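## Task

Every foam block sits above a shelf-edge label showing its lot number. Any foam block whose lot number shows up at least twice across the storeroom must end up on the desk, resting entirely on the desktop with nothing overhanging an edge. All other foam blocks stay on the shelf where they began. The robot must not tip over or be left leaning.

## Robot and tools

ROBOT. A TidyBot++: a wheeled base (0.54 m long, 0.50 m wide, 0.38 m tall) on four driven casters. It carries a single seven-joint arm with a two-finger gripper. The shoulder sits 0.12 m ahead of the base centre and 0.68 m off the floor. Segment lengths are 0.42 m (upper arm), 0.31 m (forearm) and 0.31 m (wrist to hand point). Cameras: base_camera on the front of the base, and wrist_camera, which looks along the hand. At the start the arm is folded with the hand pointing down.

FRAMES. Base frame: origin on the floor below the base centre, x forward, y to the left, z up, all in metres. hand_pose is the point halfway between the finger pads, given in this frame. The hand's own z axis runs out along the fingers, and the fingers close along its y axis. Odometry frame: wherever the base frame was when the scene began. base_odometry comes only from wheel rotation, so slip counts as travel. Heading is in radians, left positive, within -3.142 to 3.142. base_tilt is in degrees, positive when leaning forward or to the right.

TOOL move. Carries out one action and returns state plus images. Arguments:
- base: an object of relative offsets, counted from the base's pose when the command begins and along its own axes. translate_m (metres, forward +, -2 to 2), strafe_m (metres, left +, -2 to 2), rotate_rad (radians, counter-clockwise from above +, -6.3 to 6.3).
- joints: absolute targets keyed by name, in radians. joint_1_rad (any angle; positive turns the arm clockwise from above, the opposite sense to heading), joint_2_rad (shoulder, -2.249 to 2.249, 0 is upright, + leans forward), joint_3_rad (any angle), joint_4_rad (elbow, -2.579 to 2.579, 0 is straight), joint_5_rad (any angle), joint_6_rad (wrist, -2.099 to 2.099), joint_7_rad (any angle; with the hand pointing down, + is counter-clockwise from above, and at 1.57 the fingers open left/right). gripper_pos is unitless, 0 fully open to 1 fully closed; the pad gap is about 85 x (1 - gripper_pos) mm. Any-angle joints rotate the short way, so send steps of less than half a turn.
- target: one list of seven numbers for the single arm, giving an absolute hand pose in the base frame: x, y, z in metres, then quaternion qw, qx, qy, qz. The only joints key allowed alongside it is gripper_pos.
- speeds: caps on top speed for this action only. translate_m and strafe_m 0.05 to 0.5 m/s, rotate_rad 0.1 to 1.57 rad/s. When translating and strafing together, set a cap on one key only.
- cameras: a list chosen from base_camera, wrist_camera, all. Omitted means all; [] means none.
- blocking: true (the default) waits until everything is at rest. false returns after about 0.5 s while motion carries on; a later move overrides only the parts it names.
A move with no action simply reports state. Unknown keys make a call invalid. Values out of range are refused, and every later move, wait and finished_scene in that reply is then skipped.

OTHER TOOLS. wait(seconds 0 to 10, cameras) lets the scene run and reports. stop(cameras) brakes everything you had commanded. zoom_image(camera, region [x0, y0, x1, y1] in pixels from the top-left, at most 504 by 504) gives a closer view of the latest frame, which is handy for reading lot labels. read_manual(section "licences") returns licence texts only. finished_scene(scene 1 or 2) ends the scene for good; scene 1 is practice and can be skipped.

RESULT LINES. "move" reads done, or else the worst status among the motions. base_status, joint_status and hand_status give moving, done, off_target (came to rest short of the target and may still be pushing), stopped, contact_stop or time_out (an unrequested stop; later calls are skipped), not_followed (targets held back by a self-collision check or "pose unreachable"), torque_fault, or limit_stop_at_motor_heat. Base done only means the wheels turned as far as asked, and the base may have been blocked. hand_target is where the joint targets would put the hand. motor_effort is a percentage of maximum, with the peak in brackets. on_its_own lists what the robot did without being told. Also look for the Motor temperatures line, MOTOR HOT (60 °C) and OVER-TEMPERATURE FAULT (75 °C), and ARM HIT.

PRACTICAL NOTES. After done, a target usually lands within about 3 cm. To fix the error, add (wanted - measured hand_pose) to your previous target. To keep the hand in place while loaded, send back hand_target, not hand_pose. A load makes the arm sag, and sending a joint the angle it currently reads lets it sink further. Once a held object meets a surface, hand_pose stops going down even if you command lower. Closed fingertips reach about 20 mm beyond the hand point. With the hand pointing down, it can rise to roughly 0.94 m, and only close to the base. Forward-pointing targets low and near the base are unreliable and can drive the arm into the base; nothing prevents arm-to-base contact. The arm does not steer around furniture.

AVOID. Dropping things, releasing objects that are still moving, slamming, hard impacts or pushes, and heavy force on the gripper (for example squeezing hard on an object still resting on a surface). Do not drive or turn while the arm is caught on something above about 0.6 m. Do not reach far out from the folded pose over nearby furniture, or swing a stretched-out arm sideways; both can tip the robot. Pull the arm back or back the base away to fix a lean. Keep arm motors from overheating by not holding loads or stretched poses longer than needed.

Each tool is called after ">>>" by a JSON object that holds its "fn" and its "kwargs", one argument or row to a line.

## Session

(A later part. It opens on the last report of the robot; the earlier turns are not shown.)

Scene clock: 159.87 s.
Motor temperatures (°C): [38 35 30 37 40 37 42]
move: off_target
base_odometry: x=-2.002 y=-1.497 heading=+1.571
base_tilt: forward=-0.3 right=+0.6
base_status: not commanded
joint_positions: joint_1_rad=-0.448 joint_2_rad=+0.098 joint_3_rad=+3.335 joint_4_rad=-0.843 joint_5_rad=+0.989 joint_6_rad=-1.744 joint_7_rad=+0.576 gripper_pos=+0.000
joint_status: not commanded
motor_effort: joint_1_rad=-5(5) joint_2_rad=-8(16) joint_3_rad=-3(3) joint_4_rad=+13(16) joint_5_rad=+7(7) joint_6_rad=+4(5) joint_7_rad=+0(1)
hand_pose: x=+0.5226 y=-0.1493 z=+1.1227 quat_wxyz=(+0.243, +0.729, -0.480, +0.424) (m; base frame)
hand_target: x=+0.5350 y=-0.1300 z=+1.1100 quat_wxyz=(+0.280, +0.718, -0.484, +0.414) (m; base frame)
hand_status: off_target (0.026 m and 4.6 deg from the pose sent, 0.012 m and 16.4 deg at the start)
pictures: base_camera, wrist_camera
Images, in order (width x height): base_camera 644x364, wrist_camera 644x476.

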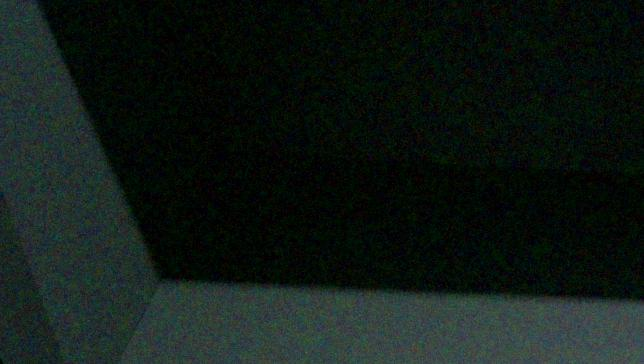

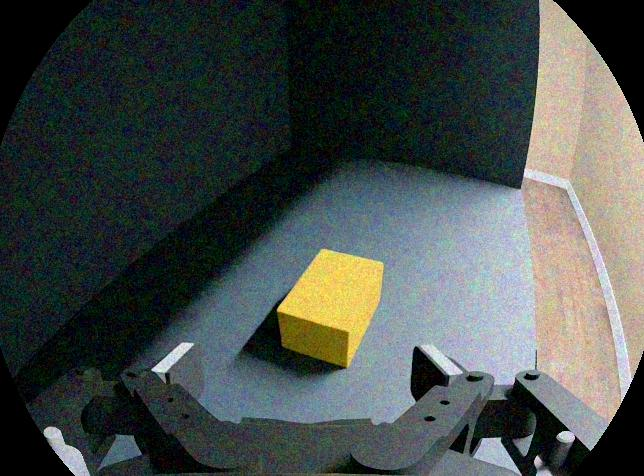

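>>> {"fn": "move", "kwargs": {
  "target": [0.56, -0.17, 1.065, 0.28, 0.718, -0.484, 0.4145]
}}

Scene clock: 161.77 s.
Motor temperatures (°C): [38 35 30 37 40 37 42]
move: done
base_odometry: x=-2.002 y=-1.497 heading=+1.571
base_tilt: forward=-0.3 right=+0.6
base_status: not commanded
joint_positions: joint_1_rad=-0.370 joint_2_rad=+0.132 joint_3_rad=+3.315 joint_4_rad=-1.009 joint_5_rad=+0.990 joint_6_rad=-1.671 joint_7_rad=+0.480 gripper_pos=+0.000
joint_status: not commanded
motor_effort: joint_1_rad=+0(5) joint_2_rad=-20(23) joint_3_rad=+1(3) joint_4_rad=+17(18) joint_5_rad=+8(8) joint_6_rad=+3(5) joint_7_rad=+0(1)
hand_pose: x=+0.5453 y=-0.1684 z=+1.0683 quat_wxyz=(+0.286, +0.725, -0.484, +0.398) (m; base frame)
hand_target: x=+0.5600 y=-0.1700 z=+1.0650 quat_wxyz=(+0.280, +0.718, -0.484, +0.415) (m; base frame)
hand_status: done (0.015 m and 2.2 deg from the pose sent, 0.072 m and 4.6 deg at the start)
pictures: base_camera, wrist_camera
Images, in order (width x height): base_camera 644x364, wrist_camera 644x476.

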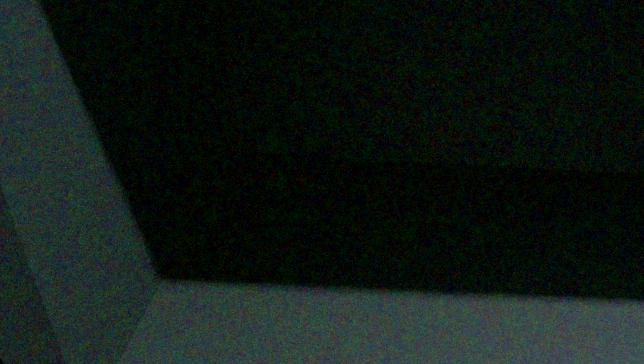

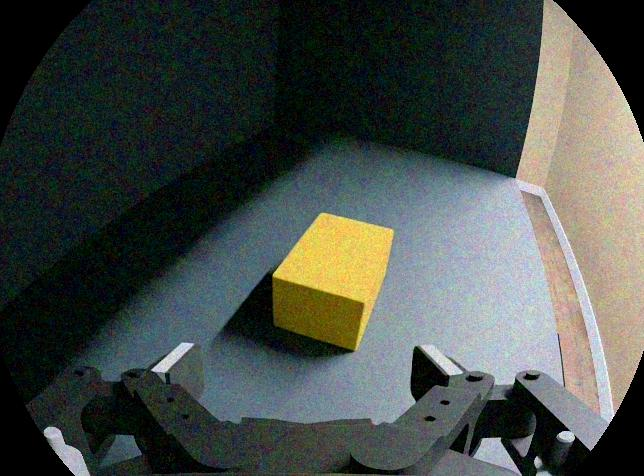

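>>> {"fn": "move", "kwargs": {
  "target": [0.585, -0.185, 1.035, 0.28, 0.718, -0.484, 0.4145]
}}

>>> {"fn": "move", "kwargs": {
  "target": [0.602, -0.255, 1.022, 0.28, 0.718, -0.484, 0.4145]
}}

Scene clock: 163.00 s.
Motor temperatures (°C): [38 35 30 37 40 37 42]
move: done
base_odometry: x=-2.002 y=-1.497 heading=+1.571
base_tilt: forward=-0.3 right=+0.6
base_status: not commanded
joint_positions: joint_1_rad=-0.349 joint_2_rad=+0.149 joint_3_rad=+3.344 joint_4_rad=-1.077 joint_5_rad=+0.990 joint_6_rad=-1.571 joint_7_rad=+0.431 gripper_pos=+0.000
joint_status: not commanded
motor_effort: joint_1_rad=+0(1) joint_2_rad=-21(23) joint_3_rad=+1(2) joint_4_rad=+17(18) joint_5_rad=+8(8) joint_6_rad=+3(4) joint_7_rad=+0(1)
hand_pose: x=+0.5686 y=-0.1831 z=+1.0518 quat_wxyz=(+0.292, +0.718, -0.479, +0.412) (m; base frame)
hand_target: x=+0.5850 y=-0.1850 z=+1.0350 quat_wxyz=(+0.280, +0.718, -0.484, +0.415) (m; base frame)
hand_status: done (0.024 m and 1.5 deg from the pose sent, 0.054 m and 2.2 deg at the start)
pictures: base_camera, wrist_camera
Images, in order (width x height): base_camera 644x364, wrist_camera 644x476.

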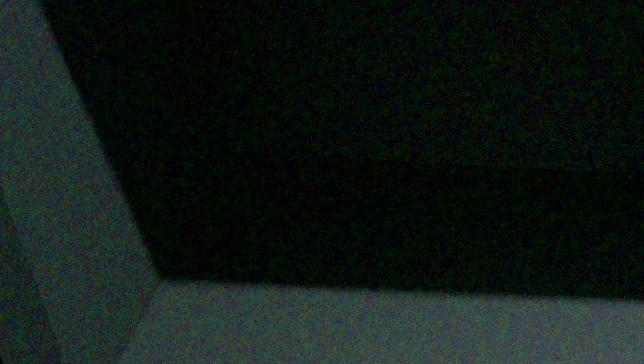

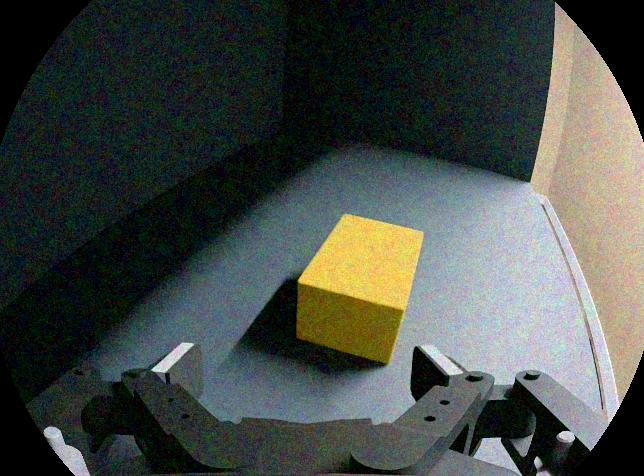

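Scene clock: 164.33 s.
Motor temperatures (°C): [38 35 30 37 40 37 42]
move: done
base_odometry: x=-2.002 y=-1.497 heading=+1.571
base_tilt: forward=-0.3 right=+0.6
base_status: not commanded
joint_positions: joint_1_rad=-0.222 joint_2_rad=+0.160 joint_3_rad=+3.445 joint_4_rad=-1.096 joint_5_rad=+0.941 joint_6_rad=-1.386 joint_7_rad=+0.445 gripper_pos=+0.000
joint_status: not commanded
motor_effort: joint_1_rad=+0(3) joint_2_rad=-22(22) joint_3_rad=+2(3) joint_4_rad=+19(19) joint_5_rad=+8(8) joint_6_rad=+3(4) joint_7_rad=+0(1)
hand_pose: x=+0.5772 y=-0.2644 z=+1.0546 quat_wxyz=(+0.297, +0.688, -0.503, +0.431) (m; base frame)
hand_target: x=+0.6020 y=-0.2550 z=+1.0220 quat_wxyz=(+0.280, +0.718, -0.484, +0.415) (m; base frame)
hand_status: done (0.042 m and 4.9 deg from the pose sent, 0.085 m and 1.5 deg at the start)
pictures: base_camera, wrist_camera
Images, in order (width x height): base_camera 644x364, wrist_camera 644x476.

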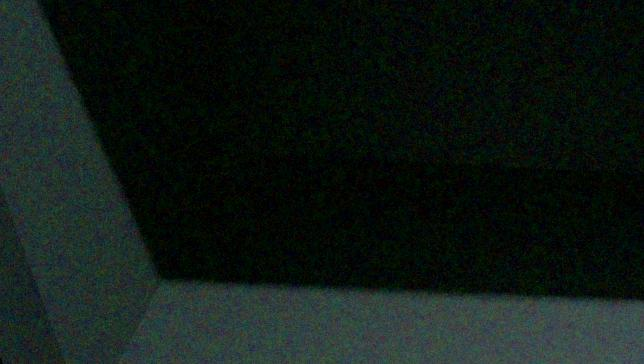

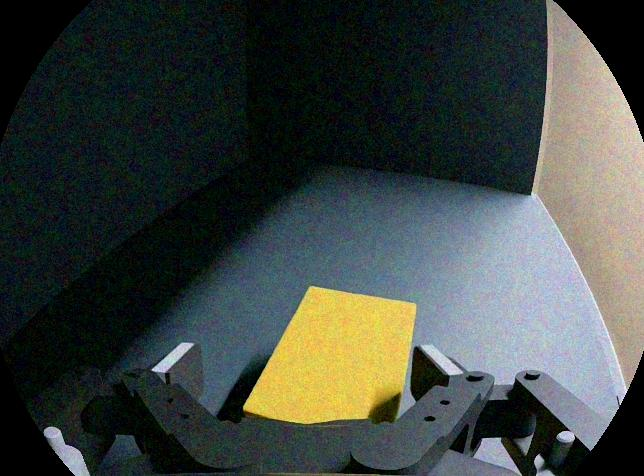

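>>> {"fn": "move", "kwargs": {
  "target": [0.586, -0.258, 1.018, 0.28, 0.718, -0.484, 0.4145]
}}

Scene clock: 165.30 s.
Motor temperatures (°C): [38 35 30 37 40 37 42]
move: done
base_odometry: x=-2.002 y=-1.497 heading=+1.571
base_tilt: forward=-0.3 right=+0.6
base_status: not commanded
joint_positions: joint_1_rad=-0.190 joint_2_rad=+0.146 joint_3_rad=+3.401 joint_4_rad=-1.163 joint_5_rad=+0.941 joint_6_rad=-1.378 joint_7_rad=+0.445 gripper_pos=+0.000
joint_status: not commanded
motor_effort: joint_1_rad=+0(1) joint_2_rad=-22(22) joint_3_rad=+1(2) joint_4_rad=+19(20) joint_5_rad=+8(8) joint_6_rad=+3(4) joint_7_rad=+0(1)
hand_pose: x=+0.5727 y=-0.2635 z=+1.0317 quat_wxyz=(+0.302, +0.704, -0.493, +0.412) (m; base frame)
hand_target: x=+0.5860 y=-0.2580 z=+1.0180 quat_wxyz=(+0.280, +0.718, -0.484, +0.415) (m; base frame)
hand_status: done (0.020 m and 3.2 deg from the pose sent, 0.038 m and 4.9 deg at the start)
pictures: base_camera, wrist_camera
Images, in order (width x height): base_camera 644x364, wrist_camera 644x476.

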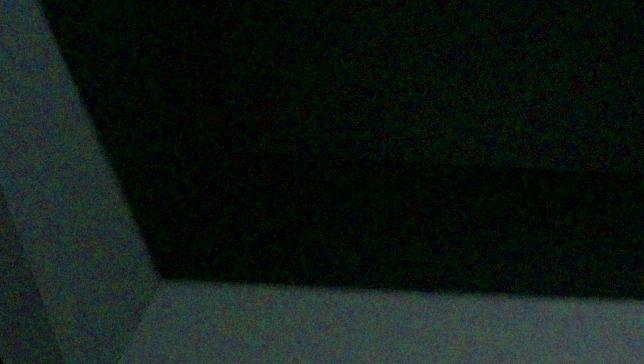

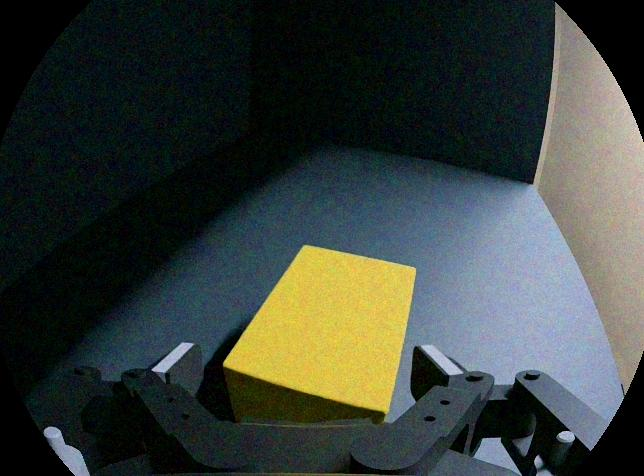

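>>> {"fn": "move", "kwargs": {
  "joints": {"gripper_pos":1}
}}

Scene clock: 166.53 s.
Motor temperatures (°C): [38 35 30 37 40 37 42]
move: off_target
base_odometry: x=-2.002 y=-1.497 heading=+1.571
base_tilt: forward=-0.3 right=+0.6
base_status: not commanded
joint_positions: joint_1_rad=-0.188 joint_2_rad=+0.141 joint_3_rad=+3.401 joint_4_rad=-1.166 joint_5_rad=+0.941 joint_6_rad=-1.373 joint_7_rad=+0.445 gripper_pos=+0.367
joint_status: gripper_pos off_target (ended at +0.367, target +1.000)
motor_effort: joint_1_rad=+0(2) joint_2_rad=-21(22) joint_3_rad=+1(3) joint_4_rad=+18(19) joint_5_rad=+7(8) joint_6_rad=+3(4) joint_7_rad=+0(1)
hand_pose: x=+0.5720 y=-0.2642 z=+1.0333 quat_wxyz=(+0.300, +0.703, -0.493, +0.415) (m; base frame)
hand_target: x=+0.5860 y=-0.2580 z=+1.0180 quat_wxyz=(+0.280, +0.718, -0.484, +0.415) (m; base frame)
hand_status: not commanded
pictures: base_camera, wrist_camera
Images, in order (width x height): base_camera 644x364, wrist_camera 644x476.

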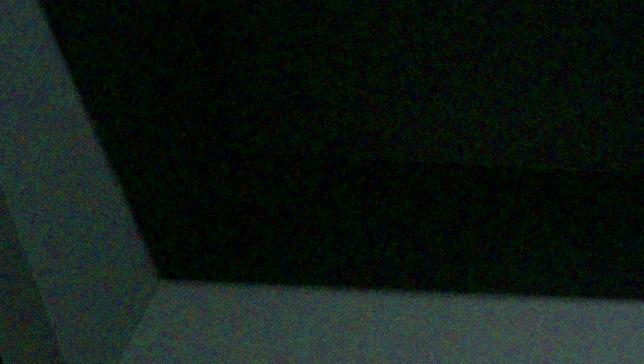

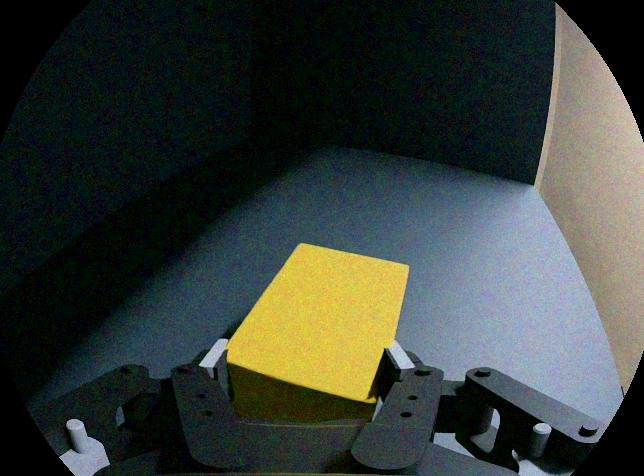

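>>> {"fn": "move", "kwargs": {
  "target": [0.565, -0.25, 1.10, 0.28, 0.718, -0.484, 0.4145],
  "cameras": ["wrist_camera"]
}}

>>> {"fn": "move", "kwargs": {
  "base": {"translate_m":-0.33},
  "cameras": ["wrist_camera"]
}}

Scene clock: 168.17 s.
Motor temperatures (°C): [38 35 30 37 40 37 42]
move: done
base_odometry: x=-2.002 y=-1.497 heading=+1.571
base_tilt: forward=-0.3 right=+0.6
base_status: not commanded
joint_positions: joint_1_rad=-0.198 joint_2_rad=+0.148 joint_3_rad=+3.444 joint_4_rad=-0.885 joint_5_rad=+0.911 joint_6_rad=-1.455 joint_7_rad=+0.635 gripper_pos=+0.367
joint_status: not commanded
motor_effort: joint_1_rad=+0(1) joint_2_rad=-20(23) joint_3_rad=+1(2) joint_4_rad=+17(20) joint_5_rad=+7(9) joint_6_rad=+4(6) joint_7_rad=+0(1)
hand_pose: x=+0.5550 y=-0.2685 z=+1.1272 quat_wxyz=(+0.291, +0.686, -0.492, +0.450) (m; base frame)
hand_target: x=+0.5650 y=-0.2500 z=+1.1000 quat_wxyz=(+0.280, +0.718, -0.484, +0.415) (m; base frame)
hand_status: done (0.034 m and 5.6 deg from the pose sent, 0.069 m and 3.1 deg at the start)
pictures: wrist_camera
Images, in order (width x height): wrist_camera 644x476.

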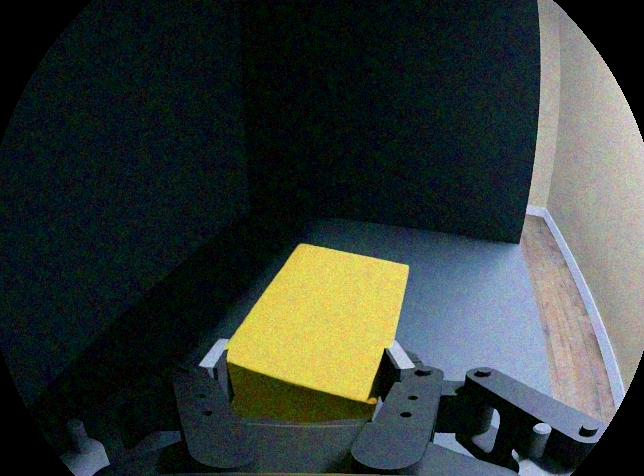

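Scene clock: 170.30 s.
Motor temperatures (°C): [38 35 30 37 40 37 42]
move: done
base_odometry: x=-2.002 y=-1.827 heading=+1.572
base_tilt: forward=-0.3 right=+0.6
base_status: done
joint_positions: joint_1_rad=-0.202 joint_2_rad=+0.161 joint_3_rad=+3.447 joint_4_rad=-0.881 joint_5_rad=+0.905 joint_6_rad=-1.461 joint_7_rad=+0.638 gripper_pos=+0.367
joint_status: not commanded
motor_effort: joint_1_rad=+0(2) joint_2_rad=-21(25) joint_3_rad=+2(2) joint_4_rad=+17(18) joint_5_rad=+7(8) joint_6_rad=+5(6) joint_7_rad=+0(1)
hand_pose: x=+0.5597 y=-0.2659 z=+1.1216 quat_wxyz=(+0.293, +0.690, -0.490, +0.444) (m; base frame)
hand_target: x=+0.5650 y=-0.2500 z=+1.1000 quat_wxyz=(+0.280, +0.718, -0.484, +0.415) (m; base frame)
hand_status: not commanded
pictures: wrist_camera
Images, in order (width x height): wrist_camera 644x476.

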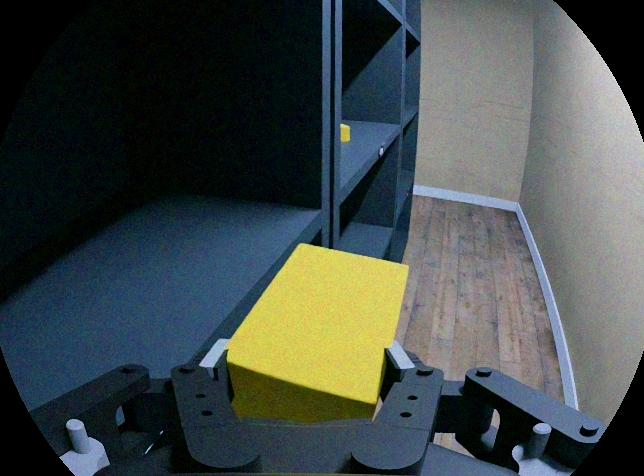

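>>> {"fn": "move", "kwargs": {
  "target": [0.42, 0, 1.0, 0, 0.866, 0, 0.5],
  "cameras": []
}}

>>> {"fn": "move", "kwargs": {
  "base": {"strafe_m":-1.7,"translate_m":0.1},
  "cameras": ["base_camera"]
}}

>>> {"fn": "move", "kwargs": {
  "base": {"strafe_m":-1.63}
}}

Scene clock: 174.03 s.
Motor temperatures (°C): [38 35 30 37 40 37 42]
move: done
base_odometry: x=-2.002 y=-1.827 heading=+1.572
base_tilt: forward=-0.4 right=+0.6
base_status: not commanded
joint_positions: joint_1_rad=-0.022 joint_2_rad=-0.627 joint_3_rad=+3.161 joint_4_rad=-1.733 joint_5_rad=+0.072 joint_6_rad=-1.031 joint_7_rad=+1.529 gripper_pos=+0.367
joint_status: not commanded
motor_effort: joint_1_rad=+0(1) joint_2_rad=+2(22) joint_3_rad=+0(2) joint_4_rad=+21(21) joint_5_rad=+1(7) joint_6_rad=+8(8) joint_7_rad=+0(1)
hand_pose: x=+0.4160 y=-0.0196 z=+0.9971 quat_wxyz=(+0.019, +0.876, -0.017, +0.482) (m; base frame)
hand_target: x=+0.4200 y=+0.0000 z=+1.0000 quat_wxyz=(+0.000, +0.866, +0.000, +0.500) (m; base frame)
hand_status: done (0.020 m and 3.8 deg from the pose sent, 0.324 m and 69.9 deg at the start)
pictures: none
No camera images: "cameras" was empty.

Scene clock: 178.83 s.
Motor temperatures (°C): [38 35 30 37 40 37 42]
move: done
base_odometry: x=-0.302 y=-1.725 heading=+1.572
base_tilt: forward=-0.3 right=+0.6
base_status: done
joint_positions: joint_1_rad=-0.021 joint_2_rad=-0.628 joint_3_rad=+3.156 joint_4_rad=-1.733 joint_5_rad=+0.066 joint_6_rad=-1.029 joint_7_rad=+1.531 gripper_pos=+0.367
joint_status: not commanded
motor_effort: joint_1_rad=+0(1) joint_2_rad=+2(3) joint_3_rad=+1(3) joint_4_rad=+20(21) joint_5_rad=+1(2) joint_6_rad=+8(8) joint_7_rad=+0(1)
hand_pose: x=+0.4161 y=-0.0162 z=+0.9975 quat_wxyz=(+0.017, +0.875, -0.014, +0.483) (m; base frame)
hand_target: x=+0.4200 y=+0.0000 z=+1.0000 quat_wxyz=(+0.000, +0.866, +0.000, +0.500) (m; base frame)
hand_status: not commanded
pictures: base_camera
Images, in order (width x height): base_camera 644x364.

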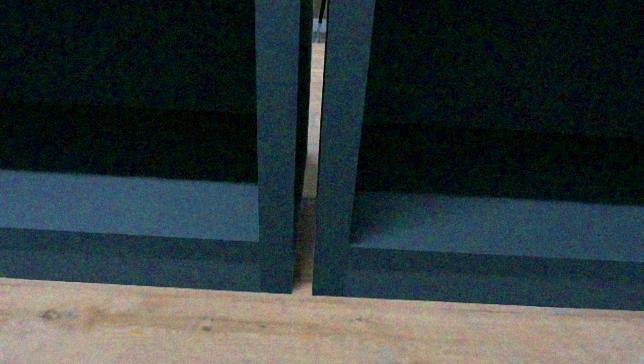

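Scene clock: 183.47 s.
Motor temperatures (°C): [38 35 30 37 40 37 42]
move: done
base_odometry: x=+1.328 y=-1.723 heading=+1.572
base_tilt: forward=-0.4 right=+0.6
base_status: done
joint_positions: joint_1_rad=-0.020 joint_2_rad=-0.628 joint_3_rad=+3.153 joint_4_rad=-1.733 joint_5_rad=+0.064 joint_6_rad=-1.029 joint_7_rad=+1.531 gripper_pos=+0.367
joint_status: not commanded
motor_effort: joint_1_rad=-1(1) joint_2_rad=+2(3) joint_3_rad=+1(2) joint_4_rad=+20(21) joint_5_rad=+1(2) joint_6_rad=+8(9) joint_7_rad=+0(1)
hand_pose: x=+0.4160 y=-0.0148 z=+0.9976 quat_wxyz=(+0.017, +0.875, -0.013, +0.483) (m; base frame)
hand_target: x=+0.4200 y=+0.0000 z=+1.0000 quat_wxyz=(+0.000, +0.866, +0.000, +0.500) (m; base frame)
hand_status: not commanded
pictures: base_camera, wrist_camera
Images, in order (width x height): base_camera 644x364, wrist_camera 644x476.

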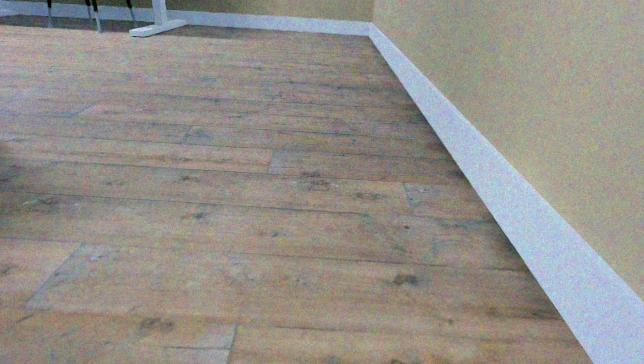

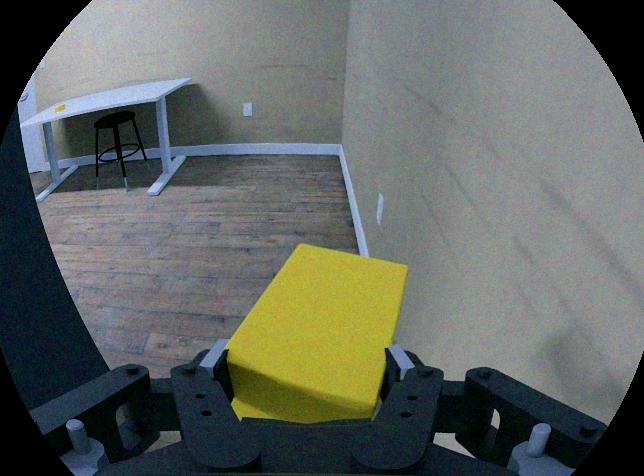

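>>> {"fn": "move", "kwargs": {
  "base": {"translate_m":1.7},
  "cameras": []
}}

>>> {"fn": "move", "kwargs": {
  "base": {"strafe_m":1.15},
  "cameras": []
}}

>>> {"fn": "move", "kwargs": {
  "base": {"translate_m":0.26},
  "cameras": []
}}

>>> {"fn": "move", "kwargs": {
  "target": [0.78, 0, 0.86, 0, 0.887, 0, 0.462]
}}

>>> {"fn": "move", "kwargs": {
  "target": [0.80, 0, 0.78, 0, 0.887, 0, 0.462]
}}

Scene clock: 188.50 s.
Motor temperatures (°C): [38 35 30 37 40 37 42]
move: done
base_odometry: x=+1.326 y=-0.023 heading=+1.571
base_tilt: forward=-0.4 right=+0.6
base_status: done
joint_positions: joint_1_rad=-0.020 joint_2_rad=-0.635 joint_3_rad=+3.153 joint_4_rad=-1.734 joint_5_rad=+0.064 joint_6_rad=-1.027 joint_7_rad=+1.531 gripper_pos=+0.367
joint_status: not commanded
motor_effort: joint_1_rad=+0(1) joint_2_rad=+2(5) joint_3_rad=+1(1) joint_4_rad=+20(21) joint_5_rad=+1(1) joint_6_rad=+8(9) joint_7_rad=+0(1)
hand_pose: x=+0.4142 y=-0.0150 z=+0.9996 quat_wxyz=(+0.017, +0.873, -0.013, +0.486) (m; base frame)
hand_target: x=+0.4200 y=+0.0000 z=+1.0000 quat_wxyz=(+0.000, +0.866, +0.000, +0.500) (m; base frame)
hand_status: not commanded
pictures: none
No camera images: "cameras" was empty.

Scene clock: 192.20 s.
Motor temperatures (°C): [38 35 30 37 40 37 42]
move: done
base_odometry: x=+0.176 y=-0.024 heading=+1.571
base_tilt: forward=-0.3 right=+0.6
base_status: done
joint_positions: joint_1_rad=-0.019 joint_2_rad=-0.635 joint_3_rad=+3.152 joint_4_rad=-1.734 joint_5_rad=+0.063 joint_6_rad=-1.027 joint_7_rad=+1.531 gripper_pos=+0.367
joint_status: not commanded
motor_effort: joint_1_rad=-1(1) joint_2_rad=+3(3) joint_3_rad=+1(2) joint_4_rad=+20(21) joint_5_rad=+1(2) joint_6_rad=+7(8) joint_7_rad=+0(1)
hand_pose: x=+0.4142 y=-0.0142 z=+0.9996 quat_wxyz=(+0.016, +0.873, -0.013, +0.486) (m; base frame)
hand_target: x=+0.4200 y=+0.0000 z=+1.0000 quat_wxyz=(+0.000, +0.866, +0.000, +0.500) (m; base frame)
hand_status: not commanded
pictures: none
No camera images: "cameras" was empty.

Scene clock: 194.03 s.
Motor temperatures (°C): [38 35 30 37 40 37 42]
move: done
base_odometry: x=+0.176 y=+0.236 heading=+1.572
base_tilt: forward=-0.3 right=+0.6
base_status: done
joint_positions: joint_1_rad=-0.019 joint_2_rad=-0.633 joint_3_rad=+3.152 joint_4_rad=-1.735 joint_5_rad=+0.063 joint_6_rad=-1.025 joint_7_rad=+1.531 gripper_pos=+0.367
joint_status: not commanded
motor_effort: joint_1_rad=-1(1) joint_2_rad=+3(6) joint_3_rad=+0(1) joint_4_rad=+20(21) joint_5_rad=+1(1) joint_6_rad=+8(8) joint_7_rad=+0(1)
hand_pose: x=+0.4150 y=-0.0141 z=+0.9991 quat_wxyz=(+0.016, +0.874, -0.013, +0.486) (m; base frame)
hand_target: x=+0.4200 y=+0.0000 z=+1.0000 quat_wxyz=(+0.000, +0.866, +0.000, +0.500) (m; base frame)
hand_status: not commanded
pictures: none
No camera images: "cameras" was empty.

Scene clock: 196.20 s.
Motor temperatures (°C): [38 35 30 37 40 37 42]
move: done
base_odometry: x=+0.176 y=+0.236 heading=+1.572
base_tilt: forward=-0.3 right=+0.6
base_status: not commanded
joint_positions: joint_1_rad=-0.019 joint_2_rad=+0.211 joint_3_rad=+3.152 joint_4_rad=-1.527 joint_5_rad=+0.052 joint_6_rad=-0.500 joint_7_rad=+1.544 gripper_pos=+0.367
joint_status: not commanded
motor_effort: joint_1_rad=-1(1) joint_2_rad=-28(30) joint_3_rad=+0(1) joint_4_rad=+21(22) joint_5_rad=+1(1) joint_6_rad=+8(8) joint_7_rad=+0(1)
hand_pose: x=+0.7618 y=-0.0003 z=+0.8480 quat_wxyz=(+0.014, +0.900, +0.008, +0.436) (m; base frame)
hand_target: x=+0.7800 y=+0.0000 z=+0.8600 quat_wxyz=(+0.000, +0.887, +0.000, +0.462) (m; base frame)
hand_status: done (0.022 m and 3.8 deg from the pose sent, 0.391 m and 4.0 deg at the start)
pictures: base_camera, wrist_camera
Images, in order (width x height): base_camera 644x364, wrist_camera 644x476.

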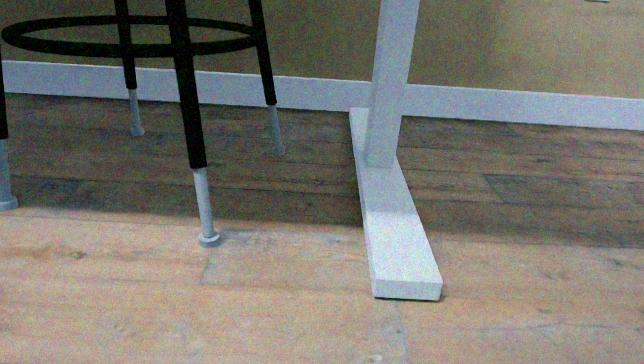

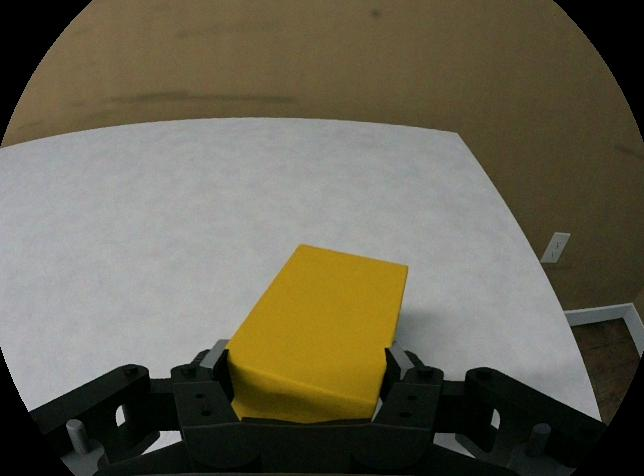

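Scene clock: 197.57 s.
Motor temperatures (°C): [38 35 30 37 40 37 42]
move: done
base_odometry: x=+0.176 y=+0.236 heading=+1.572
base_tilt: forward=-0.3 right=+0.6
base_status: not commanded
joint_positions: joint_1_rad=-0.017 joint_2_rad=+0.317 joint_3_rad=+3.152 joint_4_rad=-1.618 joint_5_rad=+0.052 joint_6_rad=-0.270 joint_7_rad=+1.545 gripper_pos=+0.367
joint_status: not commanded
motor_effort: joint_1_rad=+0(1) joint_2_rad=-31(35) joint_3_rad=+0(0) joint_4_rad=+21(23) joint_5_rad=+1(1) joint_6_rad=+8(8) joint_7_rad=+0(1)
hand_pose: x=+0.7948 y=+0.0021 z=+0.7849 quat_wxyz=(+0.011, +0.892, +0.011, +0.451) (m; base frame)
hand_target: x=+0.8000 y=+0.0000 z=+0.7800 quat_wxyz=(+0.000, +0.887, +0.000, +0.462) (m; base frame)
hand_status: done (0.007 m and 2.3 deg from the pose sent, 0.078 m and 3.8 deg at the start)
pictures: base_camera, wrist_camera
Images, in order (width x height): base_camera 644x364, wrist_camera 644x476.

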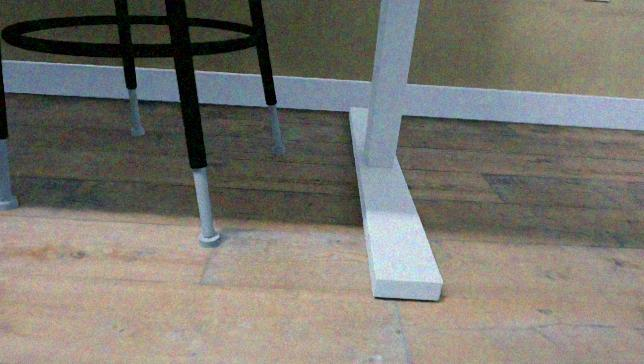

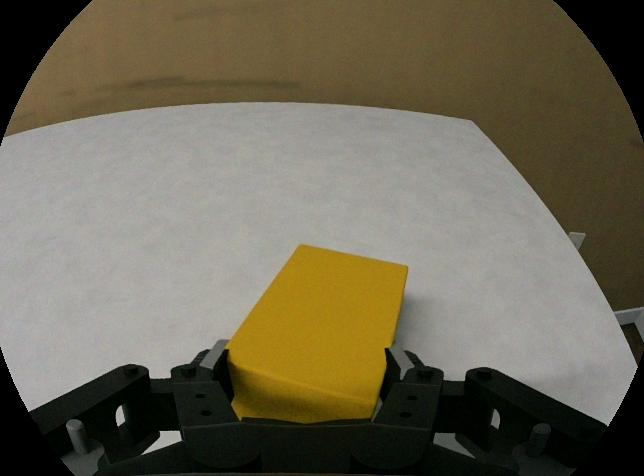

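>>> {"fn": "move", "kwargs": {
  "target": [0.80, 0, 0.76, 0, 0.887, 0, 0.462],
  "cameras": []
}}

>>> {"fn": "move", "kwargs": {
  "target": [0.80, 0, 0.748, 0, 0.887, 0, 0.462],
  "cameras": []
}}

>>> {"fn": "move", "kwargs": {
  "target": [0.80, 0, 0.737, 0, 0.887, 0, 0.462],
  "cameras": ["wrist_camera"]
}}

Scene clock: 198.57 s.
Motor temperatures (°C): [38 35 30 37 40 37 42]
move: done
base_odometry: x=+0.176 y=+0.236 heading=+1.572
base_tilt: forward=-0.3 right=+0.6
base_status: not commanded
joint_positions: joint_1_rad=-0.014 joint_2_rad=+0.325 joint_3_rad=+3.152 joint_4_rad=-1.653 joint_5_rad=+0.052 joint_6_rad=-0.205 joint_7_rad=+1.545 gripper_pos=+0.367
joint_status: not commanded
motor_effort: joint_1_rad=-1(1) joint_2_rad=-31(33) joint_3_rad=+0(0) joint_4_rad=+20(21) joint_5_rad=+1(1) joint_6_rad=+8(8) joint_7_rad=+0(1)
hand_pose: x=+0.7968 y=+0.0013 z=+0.7770 quat_wxyz=(+0.011, +0.887, +0.011, +0.461) (m; base frame)
hand_target: x=+0.8000 y=+0.0000 z=+0.7600 quat_wxyz=(+0.000, +0.887, +0.000, +0.462) (m; base frame)
hand_status: done (0.017 m and 1.8 deg from the pose sent, 0.026 m and 2.3 deg at the start)
pictures: none
No camera images: "cameras" was empty.

Scene clock: 199.20 s.
Motor temperatures (°C): [38 35 30 37 40 37 42]
move: done
base_odometry: x=+0.176 y=+0.236 heading=+1.572
base_tilt: forward=-0.3 right=+0.6
base_status: not commanded
joint_positions: joint_1_rad=-0.013 joint_2_rad=+0.331 joint_3_rad=+3.152 joint_4_rad=-1.674 joint_5_rad=+0.052 joint_6_rad=-0.167 joint_7_rad=+1.545 gripper_pos=+0.367
joint_status: not commanded
motor_effort: joint_1_rad=+0(1) joint_2_rad=-28(31) joint_3_rad=+0(0) joint_4_rad=+19(21) joint_5_rad=+1(1) joint_6_rad=+7(8) joint_7_rad=+0(1)
hand_pose: x=+0.7977 y=+0.0014 z=+0.7713 quat_wxyz=(+0.010, +0.885, +0.011, +0.466) (m; base frame)
hand_target: x=+0.8000 y=+0.0000 z=+0.7480 quat_wxyz=(+0.000, +0.887, +0.000, +0.462) (m; base frame)
hand_status: done (0.023 m and 1.8 deg from the pose sent, 0.029 m and 1.8 deg at the start)
pictures: none
No camera images: "cameras" was empty.

Scene clock: 199.80 s.
Motor temperatures (°C): [38 35 30 37 40 37 42]
move: off_target
base_odometry: x=+0.176 y=+0.236 heading=+1.572
base_tilt: forward=-0.3 right=+0.6
base_status: not commanded
joint_positions: joint_1_rad=-0.012 joint_2_rad=+0.334 joint_3_rad=+3.152 joint_4_rad=-1.690 joint_5_rad=+0.052 joint_6_rad=-0.130 joint_7_rad=+1.545 gripper_pos=+0.367
joint_status: not commanded
motor_effort: joint_1_rad=+0(1) joint_2_rad=-28(30) joint_3_rad=+0(0) joint_4_rad=+19(20) joint_5_rad=+1(1) joint_6_rad=+7(7) joint_7_rad=+0(1)
hand_pose: x=+0.7995 y=+0.0014 z=+0.7700 quat_wxyz=(+0.010, +0.881, +0.011, +0.474) (m; base frame)
hand_target: x=+0.8000 y=+0.0000 z=+0.7370 quat_wxyz=(+0.000, +0.887, +0.000, +0.462) (m; base frame)
hand_status: off_target (0.033 m and 2.3 deg from the pose sent, 0.034 m and 1.8 deg at the start)
pictures: wrist_camera
Images, in order (width x height): wrist_camera 644x476.

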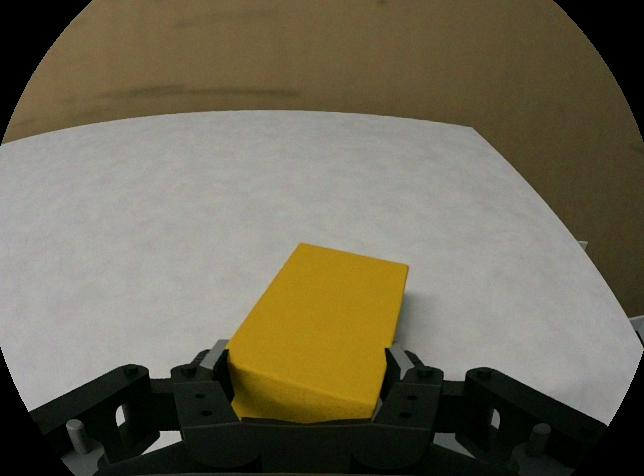

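>>> {"fn": "move", "kwargs": {
  "joints": {"gripper_pos":0},
  "cameras": []
}}

>>> {"fn": "move", "kwargs": {
  "target": [0.66, 0, 0.88, 0, 0.887, 0, 0.462],
  "cameras": ["wrist_camera"]
}}

>>> {"fn": "move", "kwargs": {
  "base": {"translate_m":-0.2},
  "cameras": []
}}

>>> {"fn": "move", "kwargs": {
  "base": {"rotate_rad":1.57},
  "target": [0.48, 0, 1.1, 0, 0.887, 0, 0.462],
  "cameras": []
}}

>>> {"fn": "move", "kwargs": {
  "base": {"translate_m":1.7,"strafe_m":-0.1}
}}

Scene clock: 201.17 s.
Motor temperatures (°C): [38 35 30 37 40 37 42]
move: done
base_odometry: x=+0.176 y=+0.236 heading=+1.572
base_tilt: forward=-0.3 right=+0.6
base_status: not commanded
joint_positions: joint_1_rad=-0.012 joint_2_rad=+0.348 joint_3_rad=+3.152 joint_4_rad=-1.693 joint_5_rad=+0.052 joint_6_rad=-0.130 joint_7_rad=+1.545 gripper_pos=+0.000
joint_status: all done
motor_effort: joint_1_rad=-1(1) joint_2_rad=-31(32) joint_3_rad=+0(0) joint_4_rad=+19(20) joint_5_rad=+1(1) joint_6_rad=+7(8) joint_7_rad=-1(1)
hand_pose: x=+0.7999 y=+0.0013 z=+0.7595 quat_wxyz=(+0.010, +0.884, +0.011, +0.467) (m; base frame)
hand_target: x=+0.8000 y=+0.0000 z=+0.7370 quat_wxyz=(+0.000, +0.887, +0.000, +0.462) (m; base frame)
hand_status: not commanded
pictures: none
No camera images: "cameras" was empty.

Scene clock: 202.87 s.
Motor temperatures (°C): [38 35 30 37 40 37 42]
move: done
base_odometry: x=+0.176 y=+0.236 heading=+1.572
base_tilt: forward=-0.3 right=+0.6
base_status: not commanded
joint_positions: joint_1_rad=-0.012 joint_2_rad=-0.064 joint_3_rad=+3.152 joint_4_rad=-1.739 joint_5_rad=+0.052 joint_6_rad=-0.421 joint_7_rad=+1.545 gripper_pos=+0.000
joint_status: not commanded
motor_effort: joint_1_rad=+0(1) joint_2_rad=-18(34) joint_3_rad=+0(0) joint_4_rad=+21(22) joint_5_rad=+1(1) joint_6_rad=+8(8) joint_7_rad=-1(1)
hand_pose: x=+0.6743 y=-0.0043 z=+0.9129 quat_wxyz=(+0.014, +0.866, +0.005, +0.499) (m; base frame)
hand_target: x=+0.6600 y=+0.0000 z=+0.8800 quat_wxyz=(+0.000, +0.887, +0.000, +0.462) (m; base frame)
hand_status: done (0.036 m and 5.1 deg from the pose sent, 0.185 m and 1.8 deg at the start)
pictures: wrist_camera
Images, in order (width x height): wrist_camera 644x476.

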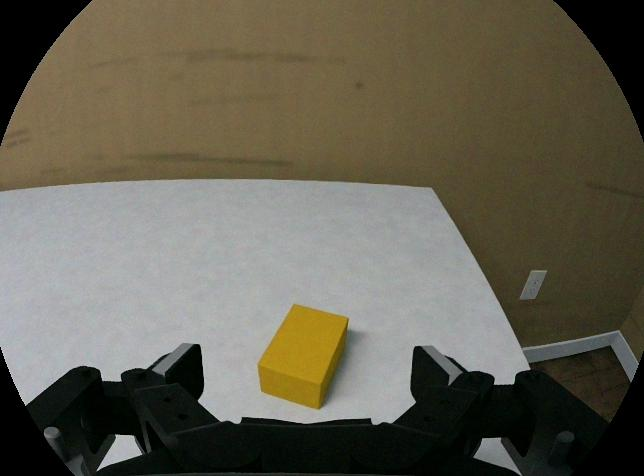

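Scene clock: 204.53 s.
Motor temperatures (°C): [38 35 30 37 40 37 42]
move: done
base_odometry: x=+0.176 y=+0.036 heading=+1.573
base_tilt: forward=-0.3 right=+0.6
base_status: done
joint_positions: joint_1_rad=-0.012 joint_2_rad=-0.068 joint_3_rad=+3.152 joint_4_rad=-1.741 joint_5_rad=+0.052 joint_6_rad=-0.426 joint_7_rad=+1.545 gripper_pos=+0.000
joint_status: not commanded
motor_effort: joint_1_rad=+0(3) joint_2_rad=-19(21) joint_3_rad=+0(3) joint_4_rad=+21(23) joint_5_rad=+1(1) joint_6_rad=+7(9) joint_7_rad=+0(1)
hand_pose: x=+0.6722 y=-0.0047 z=+0.9129 quat_wxyz=(+0.014, +0.867, +0.004, +0.498) (m; base frame)
hand_target: x=+0.6600 y=+0.0000 z=+0.8800 quat_wxyz=(+0.000, +0.887, +0.000, +0.462) (m; base frame)
hand_status: not commanded
pictures: none
No camera images: "cameras" was empty.

Scene clock: 206.83 s.
Motor temperatures (°C): [38 35 30 37 40 37 42]
move: done
base_odometry: x=+0.176 y=+0.036 heading=-3.141
base_tilt: forward=-0.3 right=+0.6
base_status: done
joint_positions: joint_1_rad=-0.012 joint_2_rad=-0.325 joint_3_rad=+3.149 joint_4_rad=-1.233 joint_5_rad=+0.052 joint_6_rad=-1.246 joint_7_rad=+1.545 gripper_pos=+0.000
joint_status: not commanded
motor_effort: joint_1_rad=-1(3) joint_2_rad=-6(22) joint_3_rad=+0(3) joint_4_rad=+18(24) joint_5_rad=+1(2) joint_6_rad=+7(9) joint_7_rad=+0(1)
hand_pose: x=+0.4922 y=-0.0129 z=+1.1032 quat_wxyz=(+0.017, +0.880, -0.014, +0.475) (m; base frame)
hand_target: x=+0.4800 y=+0.0000 z=+1.1000 quat_wxyz=(+0.000, +0.887, +0.000, +0.462) (m; base frame)
hand_status: done (0.018 m and 3.0 deg from the pose sent, 0.268 m and 5.0 deg at the start)
pictures: none
No camera images: "cameras" was empty.

Scene clock: 211.63 s.
Motor temperatures (°C): [38 35 30 37 40 37 42]
move: done
base_odometry: x=-1.524 y=+0.135 heading=-3.140
base_tilt: forward=-0.3 right=+0.6
base_status: done
joint_positions: joint_1_rad=-0.012 joint_2_rad=-0.331 joint_3_rad=+3.149 joint_4_rad=-1.231 joint_5_rad=+0.052 joint_6_rad=-1.249 joint_7_rad=+1.545 gripper_pos=+0.000
joint_status: not commanded
motor_effort: joint_1_rad=+0(1) joint_2_rad=-5(10) joint_3_rad=+0(1) joint_4_rad=+18(20) joint_5_rad=+1(1) joint_6_rad=+7(8) joint_7_rad=+0(1)
hand_pose: x=+0.4890 y=-0.0129 z=+1.1052 quat_wxyz=(+0.017, +0.879, -0.014, +0.476) (m; base frame)
hand_target: x=+0.4800 y=+0.0000 z=+1.1000 quat_wxyz=(+0.000, +0.887, +0.000, +0.462) (m; base frame)
hand_status: not commanded
pictures: base_camera, wrist_camera
Images, in order (width x height): base_camera 644x364, wrist_camera 644x476.

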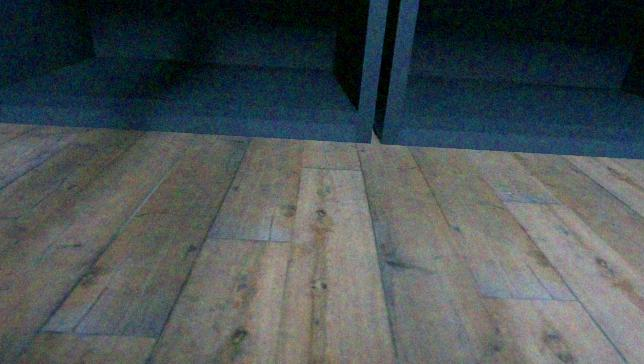

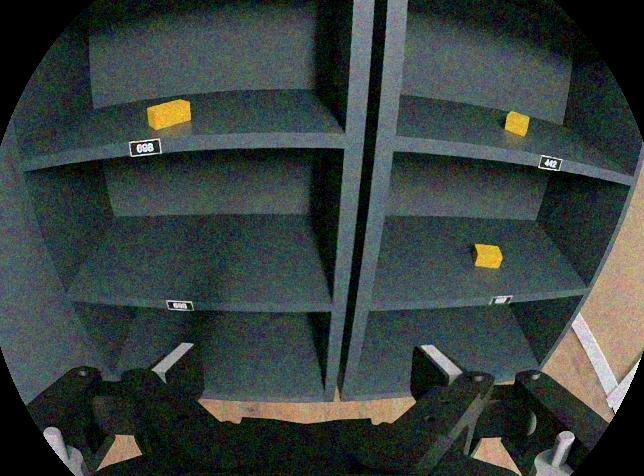

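>>> {"fn": "move", "kwargs": {
  "base": {"translate_m":0.25,"strafe_m":0.3},
  "cameras": []
}}

>>> {"fn": "move", "kwargs": {
  "target": [0.52, 0.15, 1.12, 0.19, 0.8, -0.3, 0.46]
}}

Scene clock: 213.90 s.
Motor temperatures (°C): [38 35 30 37 40 37 42]
move: done
base_odometry: x=-1.774 y=-0.165 heading=-3.141
base_tilt: forward=-0.3 right=+0.6
base_status: done
joint_positions: joint_1_rad=-0.012 joint_2_rad=-0.329 joint_3_rad=+3.147 joint_4_rad=-1.231 joint_5_rad=+0.052 joint_6_rad=-1.250 joint_7_rad=+1.545 gripper_pos=+0.000
joint_status: not commanded
motor_effort: joint_1_rad=+0(1) joint_2_rad=-6(9) joint_3_rad=+0(3) joint_4_rad=+18(19) joint_5_rad=+1(2) joint_6_rad=+7(8) joint_7_rad=+0(1)
hand_pose: x=+0.4897 y=-0.0124 z=+1.1044 quat_wxyz=(+0.017, +0.880, -0.014, +0.475) (m; base frame)
hand_target: x=+0.4800 y=+0.0000 z=+1.1000 quat_wxyz=(+0.000, +0.887, +0.000, +0.462) (m; base frame)
hand_status: not commanded
pictures: none
No camera images: "cameras" was empty.

"target": qw, qx, qy, qz must be a unit quaternion (the sum of their squares is 1)

>>> {"fn": "move", "kwargs": {
  "target": [0.52, 0.13, 1.13, 0.231, 0.768, -0.400, 0.4435]
}}

Scene clock: 224.53 s.
Motor temperatures (°C): [38 35 30 37 40 37 42]
move: time_out
base_odometry: x=-1.774 y=-0.165 heading=-3.141
base_tilt: forward=-0.3 right=+0.6
base_status: not commanded
joint_positions: joint_1_rad=+2.150 joint_2_rad=-0.610 joint_3_rad=+2.441 joint_4_rad=+0.040 joint_5_rad=-0.805 joint_6_rad=-2.057 joint_7_rad=+0.975 gripper_pos=+0.000
joint_status: not commanded
motor_effort: joint_1_rad=+0(4) joint_2_rad=+29(36) joint_3_rad=+3(5) joint_4_rad=-4(20) joint_5_rad=+5(7) joint_6_rad=+7(9) joint_7_rad=+0(1)
hand_pose: x=+0.5288 y=+0.1367 z=+1.1736 quat_wxyz=(+0.279, +0.744, -0.328, +0.511) (m; base frame)
hand_target: x=+0.5308 y=+0.1398 z=+1.1710 quat_wxyz=(+0.283, +0.743, -0.326, +0.511) (m; base frame)
hand_status: time_out (0.045 m and 12.9 deg from the pose sent, 0.148 m and 52.8 deg at the start; a joint's target at an end of its range on 240 of 300 steps)
pictures: base_camera, wrist_camera
Images, in order (width x height): base_camera 644x364, wrist_camera 644x476.

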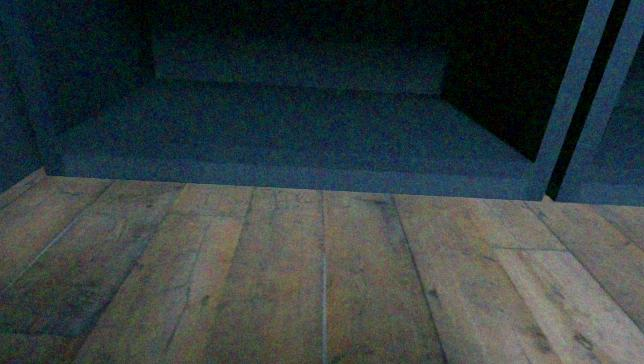

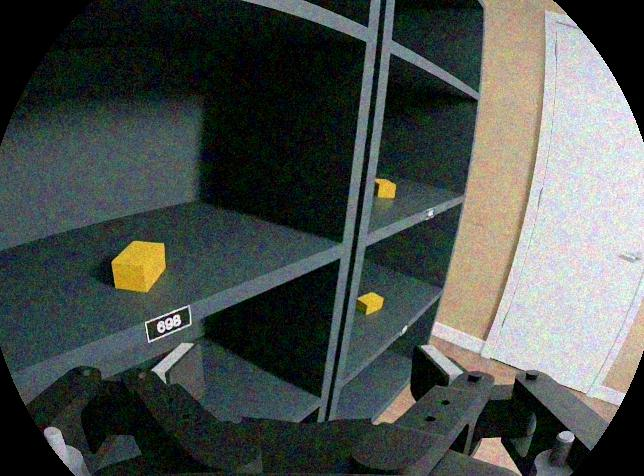

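>>> {"fn": "move", "kwargs": {
  "target": [0.4, 0.0, 1.12, 0, 0.887, 0, 0.462],
  "cameras": []
}}

>>> {"fn": "move", "kwargs": {
  "base": {"translate_m":0.37,"strafe_m":0.1},
  "cameras": []
}}

>>> {"fn": "move", "kwargs": {
  "target": [0.56, 0.06, 1.13, 0.231, 0.768, -0.400, 0.4435]
}}

Scene clock: 228.33 s.
Motor temperatures (°C): [38 35 30 37 40 37 42]
move: off_target
base_odometry: x=-1.774 y=-0.165 heading=-3.141
base_tilt: forward=-0.3 right=+0.6
base_status: not commanded
joint_positions: joint_1_rad=+0.024 joint_2_rad=+0.510 joint_3_rad=+3.121 joint_4_rad=+1.137 joint_5_rad=-0.072 joint_6_rad=-2.057 joint_7_rad=+1.528 gripper_pos=+0.000
joint_status: not commanded
motor_effort: joint_1_rad=-1(2) joint_2_rad=-13(31) joint_3_rad=+0(3) joint_4_rad=-5(8) joint_5_rad=+1(6) joint_6_rad=+8(9) joint_7_rad=+0(1)
hand_pose: x=+0.4475 y=+0.0123 z=+1.3470 quat_wxyz=(-0.025, +0.656, +0.015, +0.754) (m; base frame)
hand_target: x=+0.4543 y=-0.0004 z=+1.3332 quat_wxyz=(+0.001, +0.667, +0.000, +0.745) (m; base frame)
hand_status: off_target (0.232 m and 43.1 deg from the pose sent, 0.195 m and 52.8 deg at the start; a joint's target at an end of its range on 88 of 88 steps)
pictures: none
No camera images: "cameras" was empty.

Scene clock: 230.43 s.
Motor temperatures (°C): [38 35 30 37 40 37 42]
move: done
base_odometry: x=-2.144 y=-0.266 heading=-3.140
base_tilt: forward=-0.3 right=+0.6
base_status: done
joint_positions: joint_1_rad=+0.022 joint_2_rad=+0.528 joint_3_rad=+3.123 joint_4_rad=+1.142 joint_5_rad=-0.068 joint_6_rad=-2.057 joint_7_rad=+1.530 gripper_pos=+0.000
joint_status: not commanded
motor_effort: joint_1_rad=+0(2) joint_2_rad=-15(19) joint_3_rad=+0(1) joint_4_rad=-4(6) joint_5_rad=+1(1) joint_6_rad=+9(9) joint_7_rad=+0(1)
hand_pose: x=+0.4577 y=+0.0118 z=+1.3418 quat_wxyz=(-0.024, +0.661, +0.014, +0.750) (m; base frame)
hand_target: x=+0.4543 y=-0.0004 z=+1.3332 quat_wxyz=(+0.001, +0.667, +0.000, +0.745) (m; base frame)
hand_status: not commanded
pictures: none
No camera images: "cameras" was empty.

Scene clock: 232.87 s.
Motor temperatures (°C): [38 35 30 37 40 37 42]
move: off_target
base_odometry: x=-2.144 y=-0.266 heading=-3.140
base_tilt: forward=-0.3 right=+0.6
base_status: not commanded
joint_positions: joint_1_rad=-0.597 joint_2_rad=+0.648 joint_3_rad=+3.859 joint_4_rad=+0.346 joint_5_rad=+0.529 joint_6_rad=-2.058 joint_7_rad=+1.067 gripper_pos=+0.000
joint_status: not commanded
motor_effort: joint_1_rad=+0(1) joint_2_rad=-29(32) joint_3_rad=+1(1) joint_4_rad=+6(7) joint_5_rad=+4(4) joint_6_rad=+7(9) joint_7_rad=-1(1)
hand_pose: x=+0.5980 y=+0.0647 z=+1.1824 quat_wxyz=(+0.204, +0.760, -0.325, +0.525) (m; base frame)
hand_target: x=+0.5909 y=+0.0603 z=+1.1680 quat_wxyz=(+0.226, +0.745, -0.365, +0.510) (m; base frame)
hand_status: off_target (0.065 m and 13.1 deg from the pose sent, 0.240 m and 68.0 deg at the start; a joint's target at an end of its range on 56 of 56 steps)
pictures: base_camera, wrist_camera
Images, in order (width x height): base_camera 644x364, wrist_camera 644x476.

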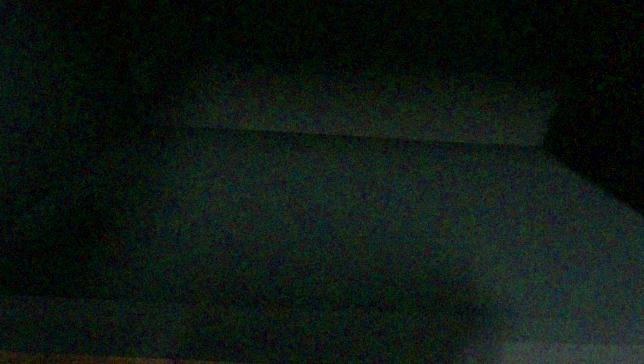

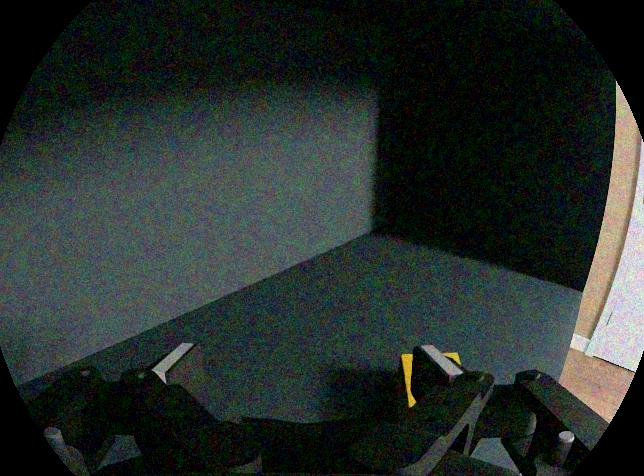

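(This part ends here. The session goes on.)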